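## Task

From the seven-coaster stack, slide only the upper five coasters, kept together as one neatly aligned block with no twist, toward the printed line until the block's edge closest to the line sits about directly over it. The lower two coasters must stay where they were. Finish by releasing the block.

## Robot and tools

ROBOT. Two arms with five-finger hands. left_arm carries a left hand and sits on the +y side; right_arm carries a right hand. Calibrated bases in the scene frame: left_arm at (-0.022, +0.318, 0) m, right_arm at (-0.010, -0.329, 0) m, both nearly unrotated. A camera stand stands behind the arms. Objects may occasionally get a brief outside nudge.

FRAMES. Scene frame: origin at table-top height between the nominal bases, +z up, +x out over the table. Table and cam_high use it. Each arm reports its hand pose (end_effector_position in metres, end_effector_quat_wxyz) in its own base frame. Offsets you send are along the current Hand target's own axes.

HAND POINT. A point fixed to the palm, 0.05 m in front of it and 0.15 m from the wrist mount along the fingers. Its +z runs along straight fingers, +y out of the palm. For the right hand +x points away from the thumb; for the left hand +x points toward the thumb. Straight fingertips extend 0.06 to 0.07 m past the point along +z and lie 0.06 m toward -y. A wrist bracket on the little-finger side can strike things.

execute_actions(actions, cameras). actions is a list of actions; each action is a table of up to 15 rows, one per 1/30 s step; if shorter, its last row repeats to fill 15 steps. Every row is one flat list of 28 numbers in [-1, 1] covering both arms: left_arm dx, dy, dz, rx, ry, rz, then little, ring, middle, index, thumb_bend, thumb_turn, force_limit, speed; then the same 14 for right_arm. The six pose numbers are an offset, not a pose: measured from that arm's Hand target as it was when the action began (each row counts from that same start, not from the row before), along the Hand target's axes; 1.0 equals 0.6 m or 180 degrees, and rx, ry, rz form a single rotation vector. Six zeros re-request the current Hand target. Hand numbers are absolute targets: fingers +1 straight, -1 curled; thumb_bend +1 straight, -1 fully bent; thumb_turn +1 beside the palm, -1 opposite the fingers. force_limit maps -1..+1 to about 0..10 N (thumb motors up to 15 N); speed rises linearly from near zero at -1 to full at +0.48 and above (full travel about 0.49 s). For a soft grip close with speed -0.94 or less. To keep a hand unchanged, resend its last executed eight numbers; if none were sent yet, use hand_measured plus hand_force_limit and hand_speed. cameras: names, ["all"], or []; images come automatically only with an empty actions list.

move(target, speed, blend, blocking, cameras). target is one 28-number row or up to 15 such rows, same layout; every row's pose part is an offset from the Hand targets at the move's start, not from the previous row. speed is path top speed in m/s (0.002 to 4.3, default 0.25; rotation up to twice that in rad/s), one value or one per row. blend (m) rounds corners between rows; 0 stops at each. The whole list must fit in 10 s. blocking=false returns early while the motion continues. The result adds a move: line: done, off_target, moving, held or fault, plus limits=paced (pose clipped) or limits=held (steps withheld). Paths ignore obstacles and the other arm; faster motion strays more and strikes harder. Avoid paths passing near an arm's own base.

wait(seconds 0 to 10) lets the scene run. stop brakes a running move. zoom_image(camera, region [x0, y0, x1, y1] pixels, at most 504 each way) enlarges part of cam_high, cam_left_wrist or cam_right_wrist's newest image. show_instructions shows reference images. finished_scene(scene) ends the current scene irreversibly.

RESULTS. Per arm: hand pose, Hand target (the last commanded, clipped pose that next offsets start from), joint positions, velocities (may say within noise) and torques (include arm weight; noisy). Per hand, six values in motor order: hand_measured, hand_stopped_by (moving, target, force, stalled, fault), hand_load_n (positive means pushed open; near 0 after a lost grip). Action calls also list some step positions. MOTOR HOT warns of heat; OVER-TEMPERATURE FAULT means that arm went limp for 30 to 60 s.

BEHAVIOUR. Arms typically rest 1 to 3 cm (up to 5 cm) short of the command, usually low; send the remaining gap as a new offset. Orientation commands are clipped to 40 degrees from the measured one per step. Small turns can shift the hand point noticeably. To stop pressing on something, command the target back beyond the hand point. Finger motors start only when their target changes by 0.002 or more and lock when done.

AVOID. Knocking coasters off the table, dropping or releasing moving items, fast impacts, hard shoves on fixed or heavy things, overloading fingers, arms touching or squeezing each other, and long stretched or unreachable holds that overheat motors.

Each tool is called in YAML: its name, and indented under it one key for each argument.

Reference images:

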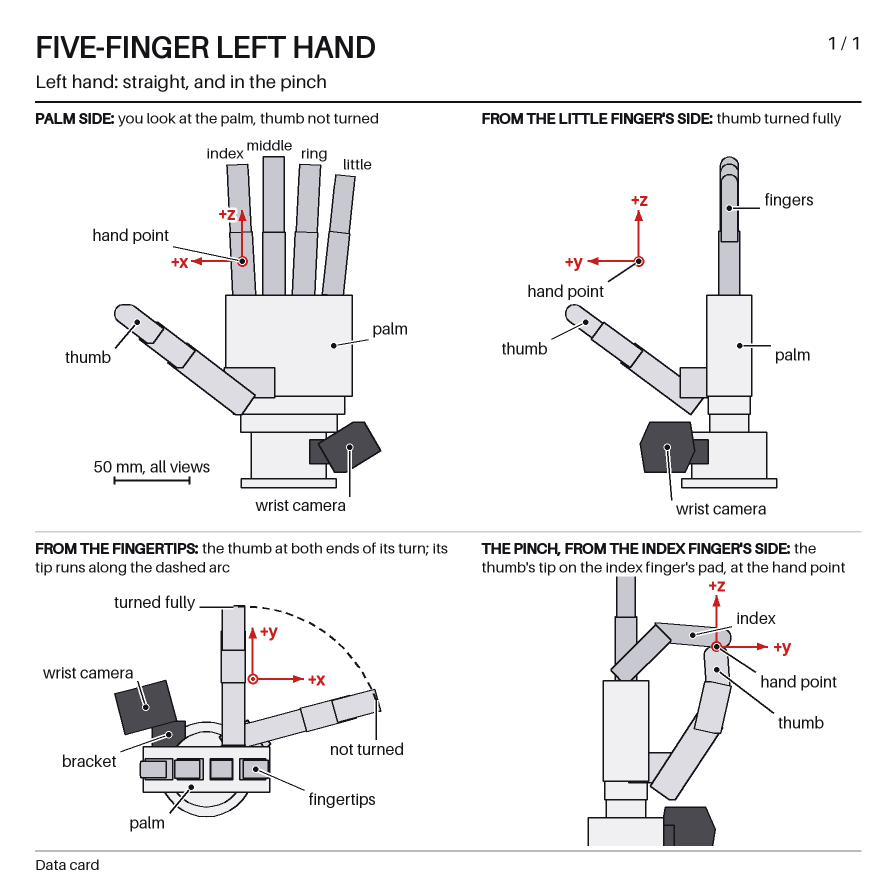

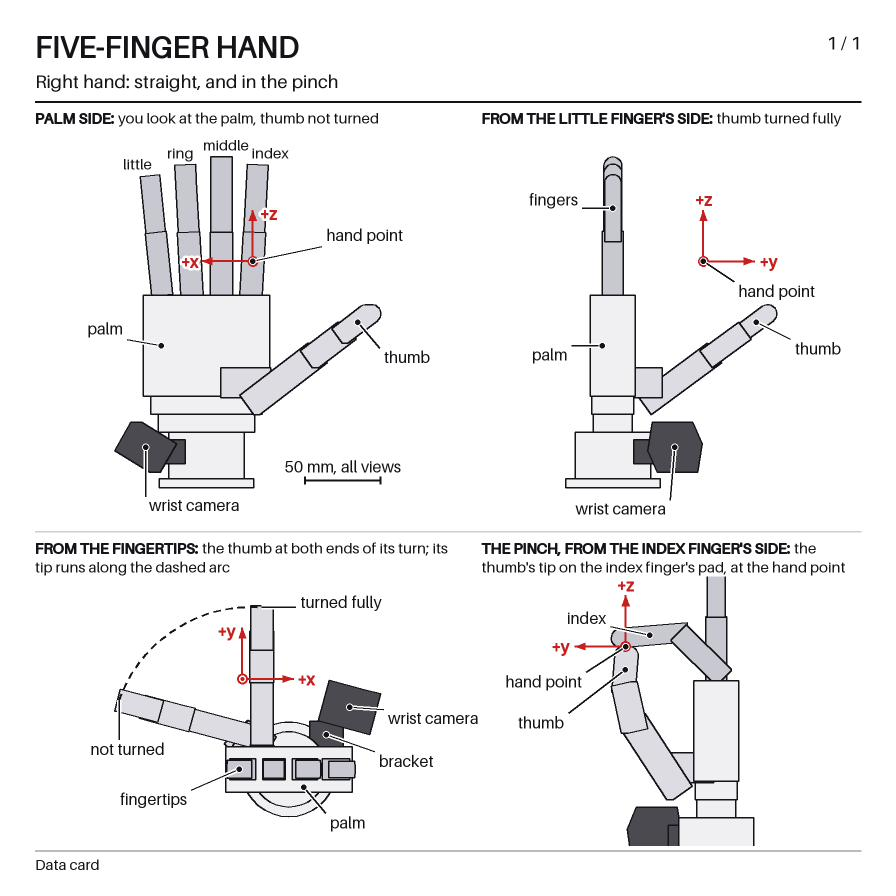

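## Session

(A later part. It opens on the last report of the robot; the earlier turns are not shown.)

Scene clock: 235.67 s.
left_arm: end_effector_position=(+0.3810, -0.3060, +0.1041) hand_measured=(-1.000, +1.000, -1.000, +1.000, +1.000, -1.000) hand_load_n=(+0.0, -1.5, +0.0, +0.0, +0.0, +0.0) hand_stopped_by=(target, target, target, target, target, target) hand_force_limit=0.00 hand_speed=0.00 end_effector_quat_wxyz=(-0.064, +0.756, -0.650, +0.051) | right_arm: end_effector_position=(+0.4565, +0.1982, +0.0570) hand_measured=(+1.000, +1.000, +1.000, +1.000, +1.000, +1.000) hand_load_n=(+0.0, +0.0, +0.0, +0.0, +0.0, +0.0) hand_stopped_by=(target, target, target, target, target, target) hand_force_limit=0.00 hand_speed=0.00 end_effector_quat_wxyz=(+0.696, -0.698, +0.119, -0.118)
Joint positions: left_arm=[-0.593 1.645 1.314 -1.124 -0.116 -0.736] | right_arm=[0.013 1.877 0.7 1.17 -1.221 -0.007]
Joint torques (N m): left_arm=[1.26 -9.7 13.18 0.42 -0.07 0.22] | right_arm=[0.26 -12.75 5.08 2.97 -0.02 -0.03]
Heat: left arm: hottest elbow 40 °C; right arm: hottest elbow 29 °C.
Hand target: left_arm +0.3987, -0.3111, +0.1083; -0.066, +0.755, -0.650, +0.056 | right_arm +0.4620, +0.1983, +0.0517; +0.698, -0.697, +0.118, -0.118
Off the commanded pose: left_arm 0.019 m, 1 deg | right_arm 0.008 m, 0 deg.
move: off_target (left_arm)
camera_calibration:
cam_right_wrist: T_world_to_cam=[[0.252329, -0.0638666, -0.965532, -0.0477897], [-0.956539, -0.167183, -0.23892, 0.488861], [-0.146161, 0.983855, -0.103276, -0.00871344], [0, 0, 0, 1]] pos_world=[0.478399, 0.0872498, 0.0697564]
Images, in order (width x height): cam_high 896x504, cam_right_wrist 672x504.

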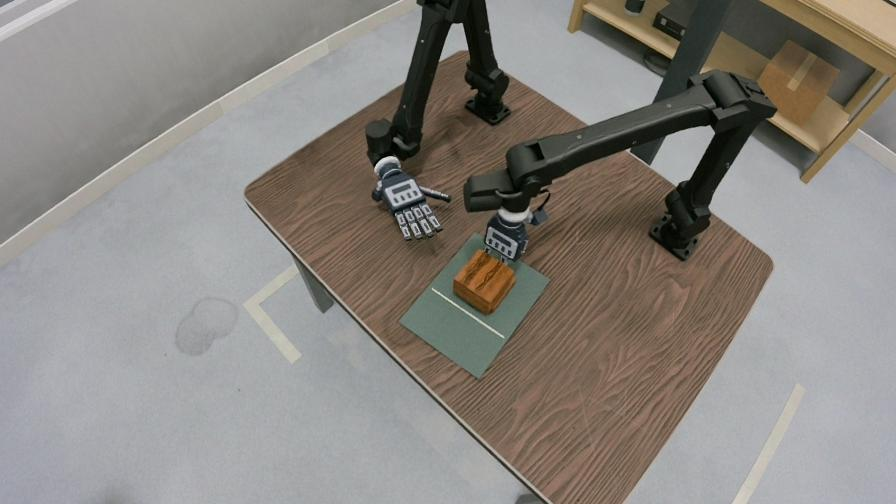

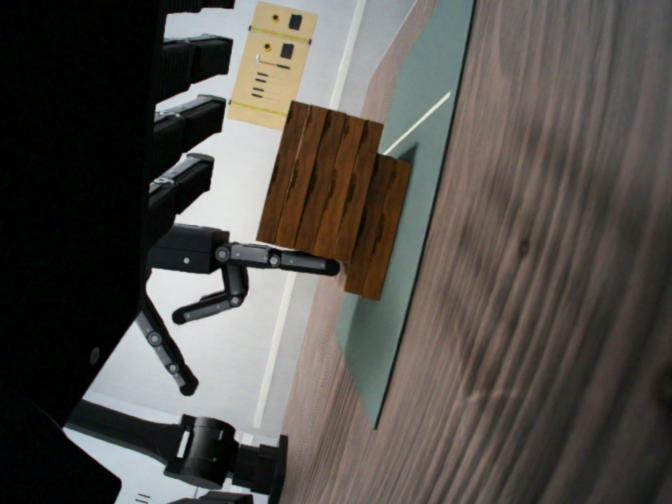

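move:
  target:
    - [-0.0067,-0.0218,0.0037,0,0,0,-1,1,-1,1,1,-1,0,0,0,0,0,0,0,0,1,1,1,1,1,1,0,0]
  speed: 0.04
  cameras: ["cam_right_wrist","cam_high"]

zoom_image:
  camera: "cam_high"
  region: [430, 220, 530, 320]

zoom_image:
  camera: "cam_right_wrist"
  region: [220, 90, 450, 330]

Scene clock: 255.20 s.
left_arm: end_effector_position=(+0.3938, -0.3015, +0.1045) hand_measured=(-1.000, +1.000, -1.000, +1.000, +1.000, -1.000) hand_load_n=(+0.0, -1.0, +0.0, -0.5, +0.0, +0.0) hand_stopped_by=(target, target, target, target, target, target) hand_force_limit=0.00 hand_speed=0.00 end_effector_quat_wxyz=(-0.064, +0.755, -0.650, +0.052) | right_arm: end_effector_position=(+0.4565, +0.1982, +0.0570) hand_measured=(+1.000, +1.000, +1.000, +1.000, +1.000, +1.000) hand_load_n=(+0.0, +0.0, +0.0, +0.0, +0.0, -0.5) hand_stopped_by=(target, target, target, target, target, target) hand_force_limit=0.00 hand_speed=0.00 end_effector_quat_wxyz=(+0.696, -0.698, +0.119, -0.118)
Joint positions: left_arm=[-0.57 1.663 1.338 -1.124 -0.112 -0.712] | right_arm=[0.013 1.877 0.7 1.17 -1.221 -0.007]
Joint torques (N m): left_arm=[1.32 -9.99 13.18 0.34 -0.11 0.22] | right_arm=[0.26 -12.69 5.08 2.95 -0.02 -0.04]
Heat: left arm: hottest elbow 39 °C; right arm: hottest elbow 29 °C.
Hand target: left_arm +0.4112, -0.3051, +0.1085; -0.066, +0.755, -0.650, +0.056 | right_arm +0.4620, +0.1983, +0.0517; +0.698, -0.697, +0.118, -0.118
Off the commanded pose: left_arm 0.018 m, 1 deg | right_arm 0.008 m, 0 deg.
move: off_target (left_arm)
camera_calibration:
cam_right_wrist: T_world_to_cam=[[0.252329, -0.0638666, -0.965532, -0.0477897], [-0.956539, -0.167183, -0.23892, 0.488861], [-0.146161, 0.983855, -0.103276, -0.00871344], [0, 0, 0, 1]] pos_world=[0.478399, 0.0872498, 0.0697564]
Images, in order (width x height): cam_high 896x504, cam_right_wrist 672x504.

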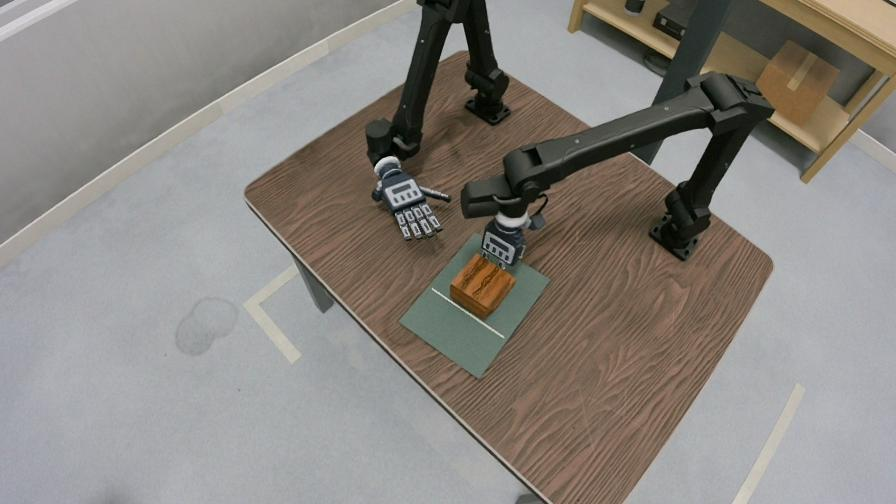

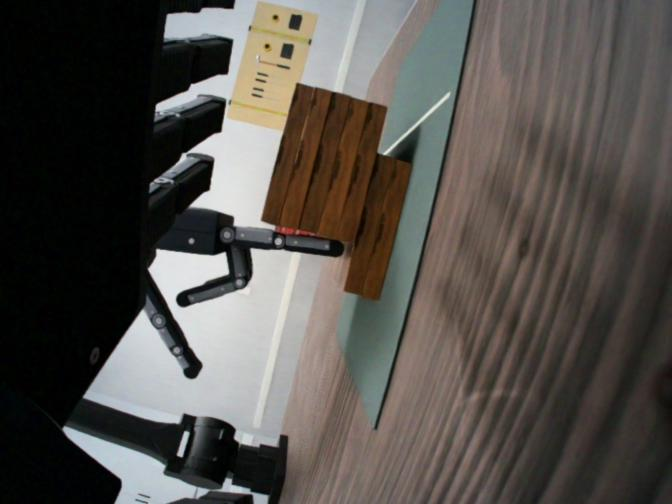

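Scaled by 5.040 from the camera's 896x504 image, which has a finer 1280x720 frame.

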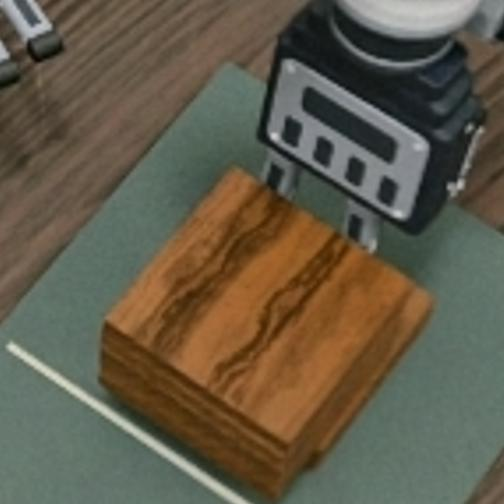

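Scaled by 2.100 from the camera's 672x504 image, which has a finer 960x720 frame.

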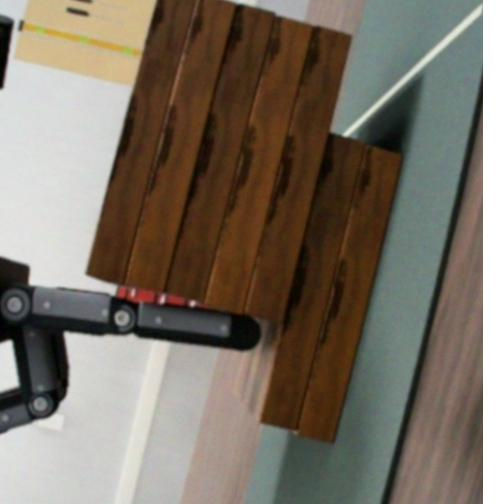

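move:
  target:
    - [0,0.0657,-0.0116,0,0,0,-1,1,-1,1,1,-1,0,0,0,0,0,0,0,0,1,1,1,1,1,1,0,0]
    - [0,0.09,-0.16,0,0,0,-1,1,-1,1,1,-1,0,0,0,0,0,0,0,0,1,1,1,1,1,1,0,0]
  speed: 0.08
  cameras: ["cam_right_wrist","cam_high"]

zoom_image:
  camera: "cam_high"
  region: [430, 220, 530, 320]

zoom_image:
  camera: "cam_right_wrist"
  region: [220, 70, 450, 330]

Scene clock: 267.53 s.
left_arm: end_effector_position=(+0.3348, -0.3056, +0.1707) hand_measured=(-1.000, +1.000, -1.000, +1.000, +1.000, -1.000) hand_load_n=(+0.5, +0.0, +0.0, +0.0, +0.0, +0.0) hand_stopped_by=(target, target, target, target, target, target) hand_force_limit=0.00 hand_speed=0.00 end_effector_quat_wxyz=(-0.064, +0.753, -0.654, +0.033) | right_arm: end_effector_position=(+0.4565, +0.1982, +0.0570) hand_measured=(+1.000, +1.000, +1.000, +1.000, +1.000, +1.000) hand_load_n=(+0.0, +0.0, +0.0, -0.5, +0.0, +0.0) hand_stopped_by=(target, target, target, target, target, target) hand_force_limit=0.00 hand_speed=0.00 end_effector_quat_wxyz=(+0.696, -0.698, +0.119, -0.118)
Joint positions: left_arm=[-0.651 1.533 1.36 -1.324 -0.123 -0.787] | right_arm=[0.013 1.877 0.7 1.17 -1.221 -0.007]
Joint torques (N m): left_arm=[-0.03 -11.52 13.05 0.05 -0.11 0] | right_arm=[0.15 -12.69 5.08 2.96 -0.02 -0.05]
Heat: left arm: hottest elbow 40 °C; right arm: hottest elbow 29 °C.
Hand target: left_arm +0.3421, -0.3155, +0.1937; -0.066, +0.755, -0.650, +0.056 | right_arm +0.4620, +0.1983, +0.0517; +0.698, -0.697, +0.118, -0.118
Off the commanded pose: left_arm 0.026 m, 3 deg | right_arm 0.008 m, 0 deg.
move: off_target (left_arm)
camera_calibration:
cam_right_wrist: T_world_to_cam=[[0.252329, -0.0638666, -0.965532, -0.0477897], [-0.956539, -0.167183, -0.23892, 0.488861], [-0.146161, 0.983855, -0.103276, -0.00871344], [0, 0, 0, 1]] pos_world=[0.478399, 0.0872498, 0.0697564]
Images, in order (width x height): cam_high 896x504, cam_right_wrist 672x504.

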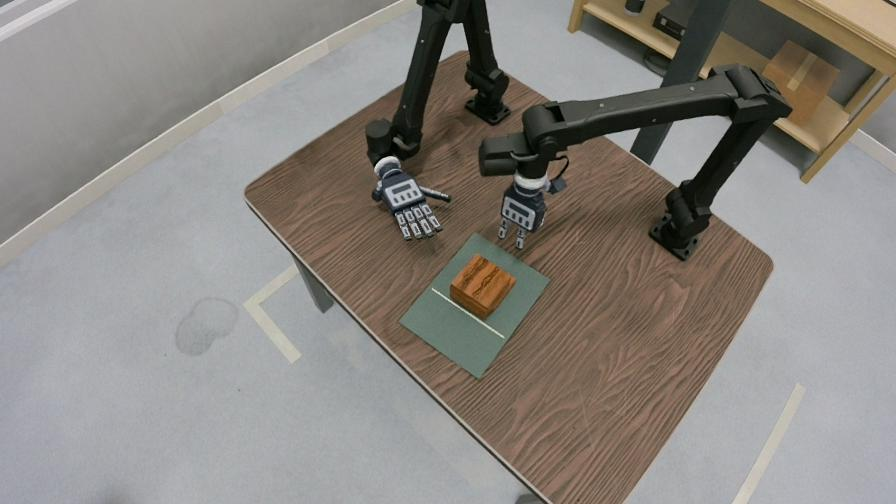

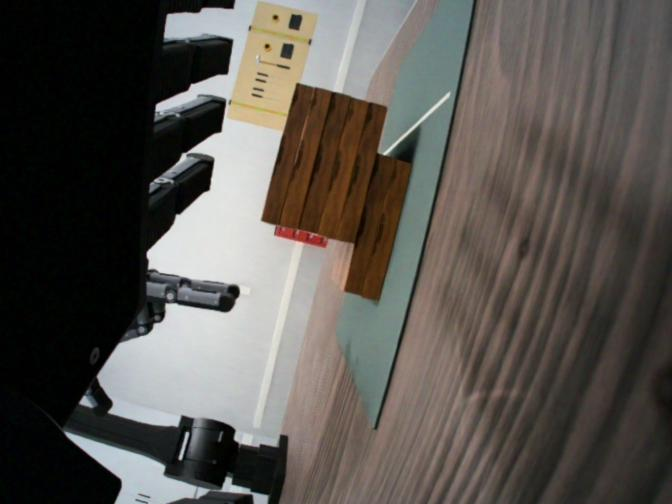

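Scaled by 5.040 from the camera's 896x504 image, which has a finer 1280x720 frame.

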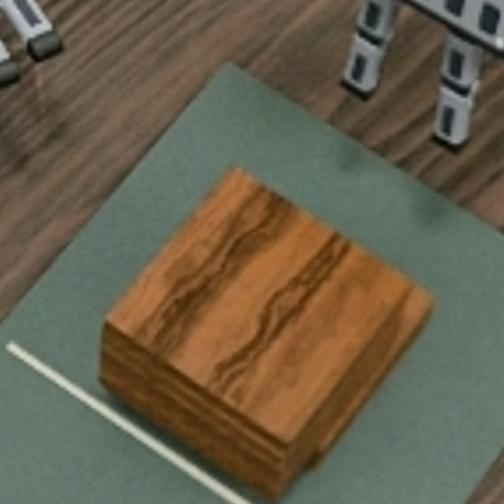

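Scaled by 1.938 from the camera's 672x504 image, which has a finer 960x720 frame.

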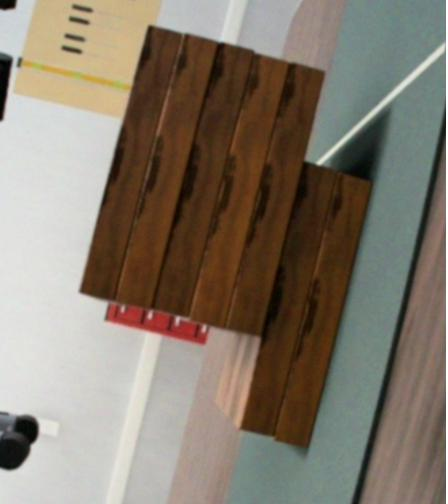

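finished_scene:
  scene: 2

The scene is finished: the task was done.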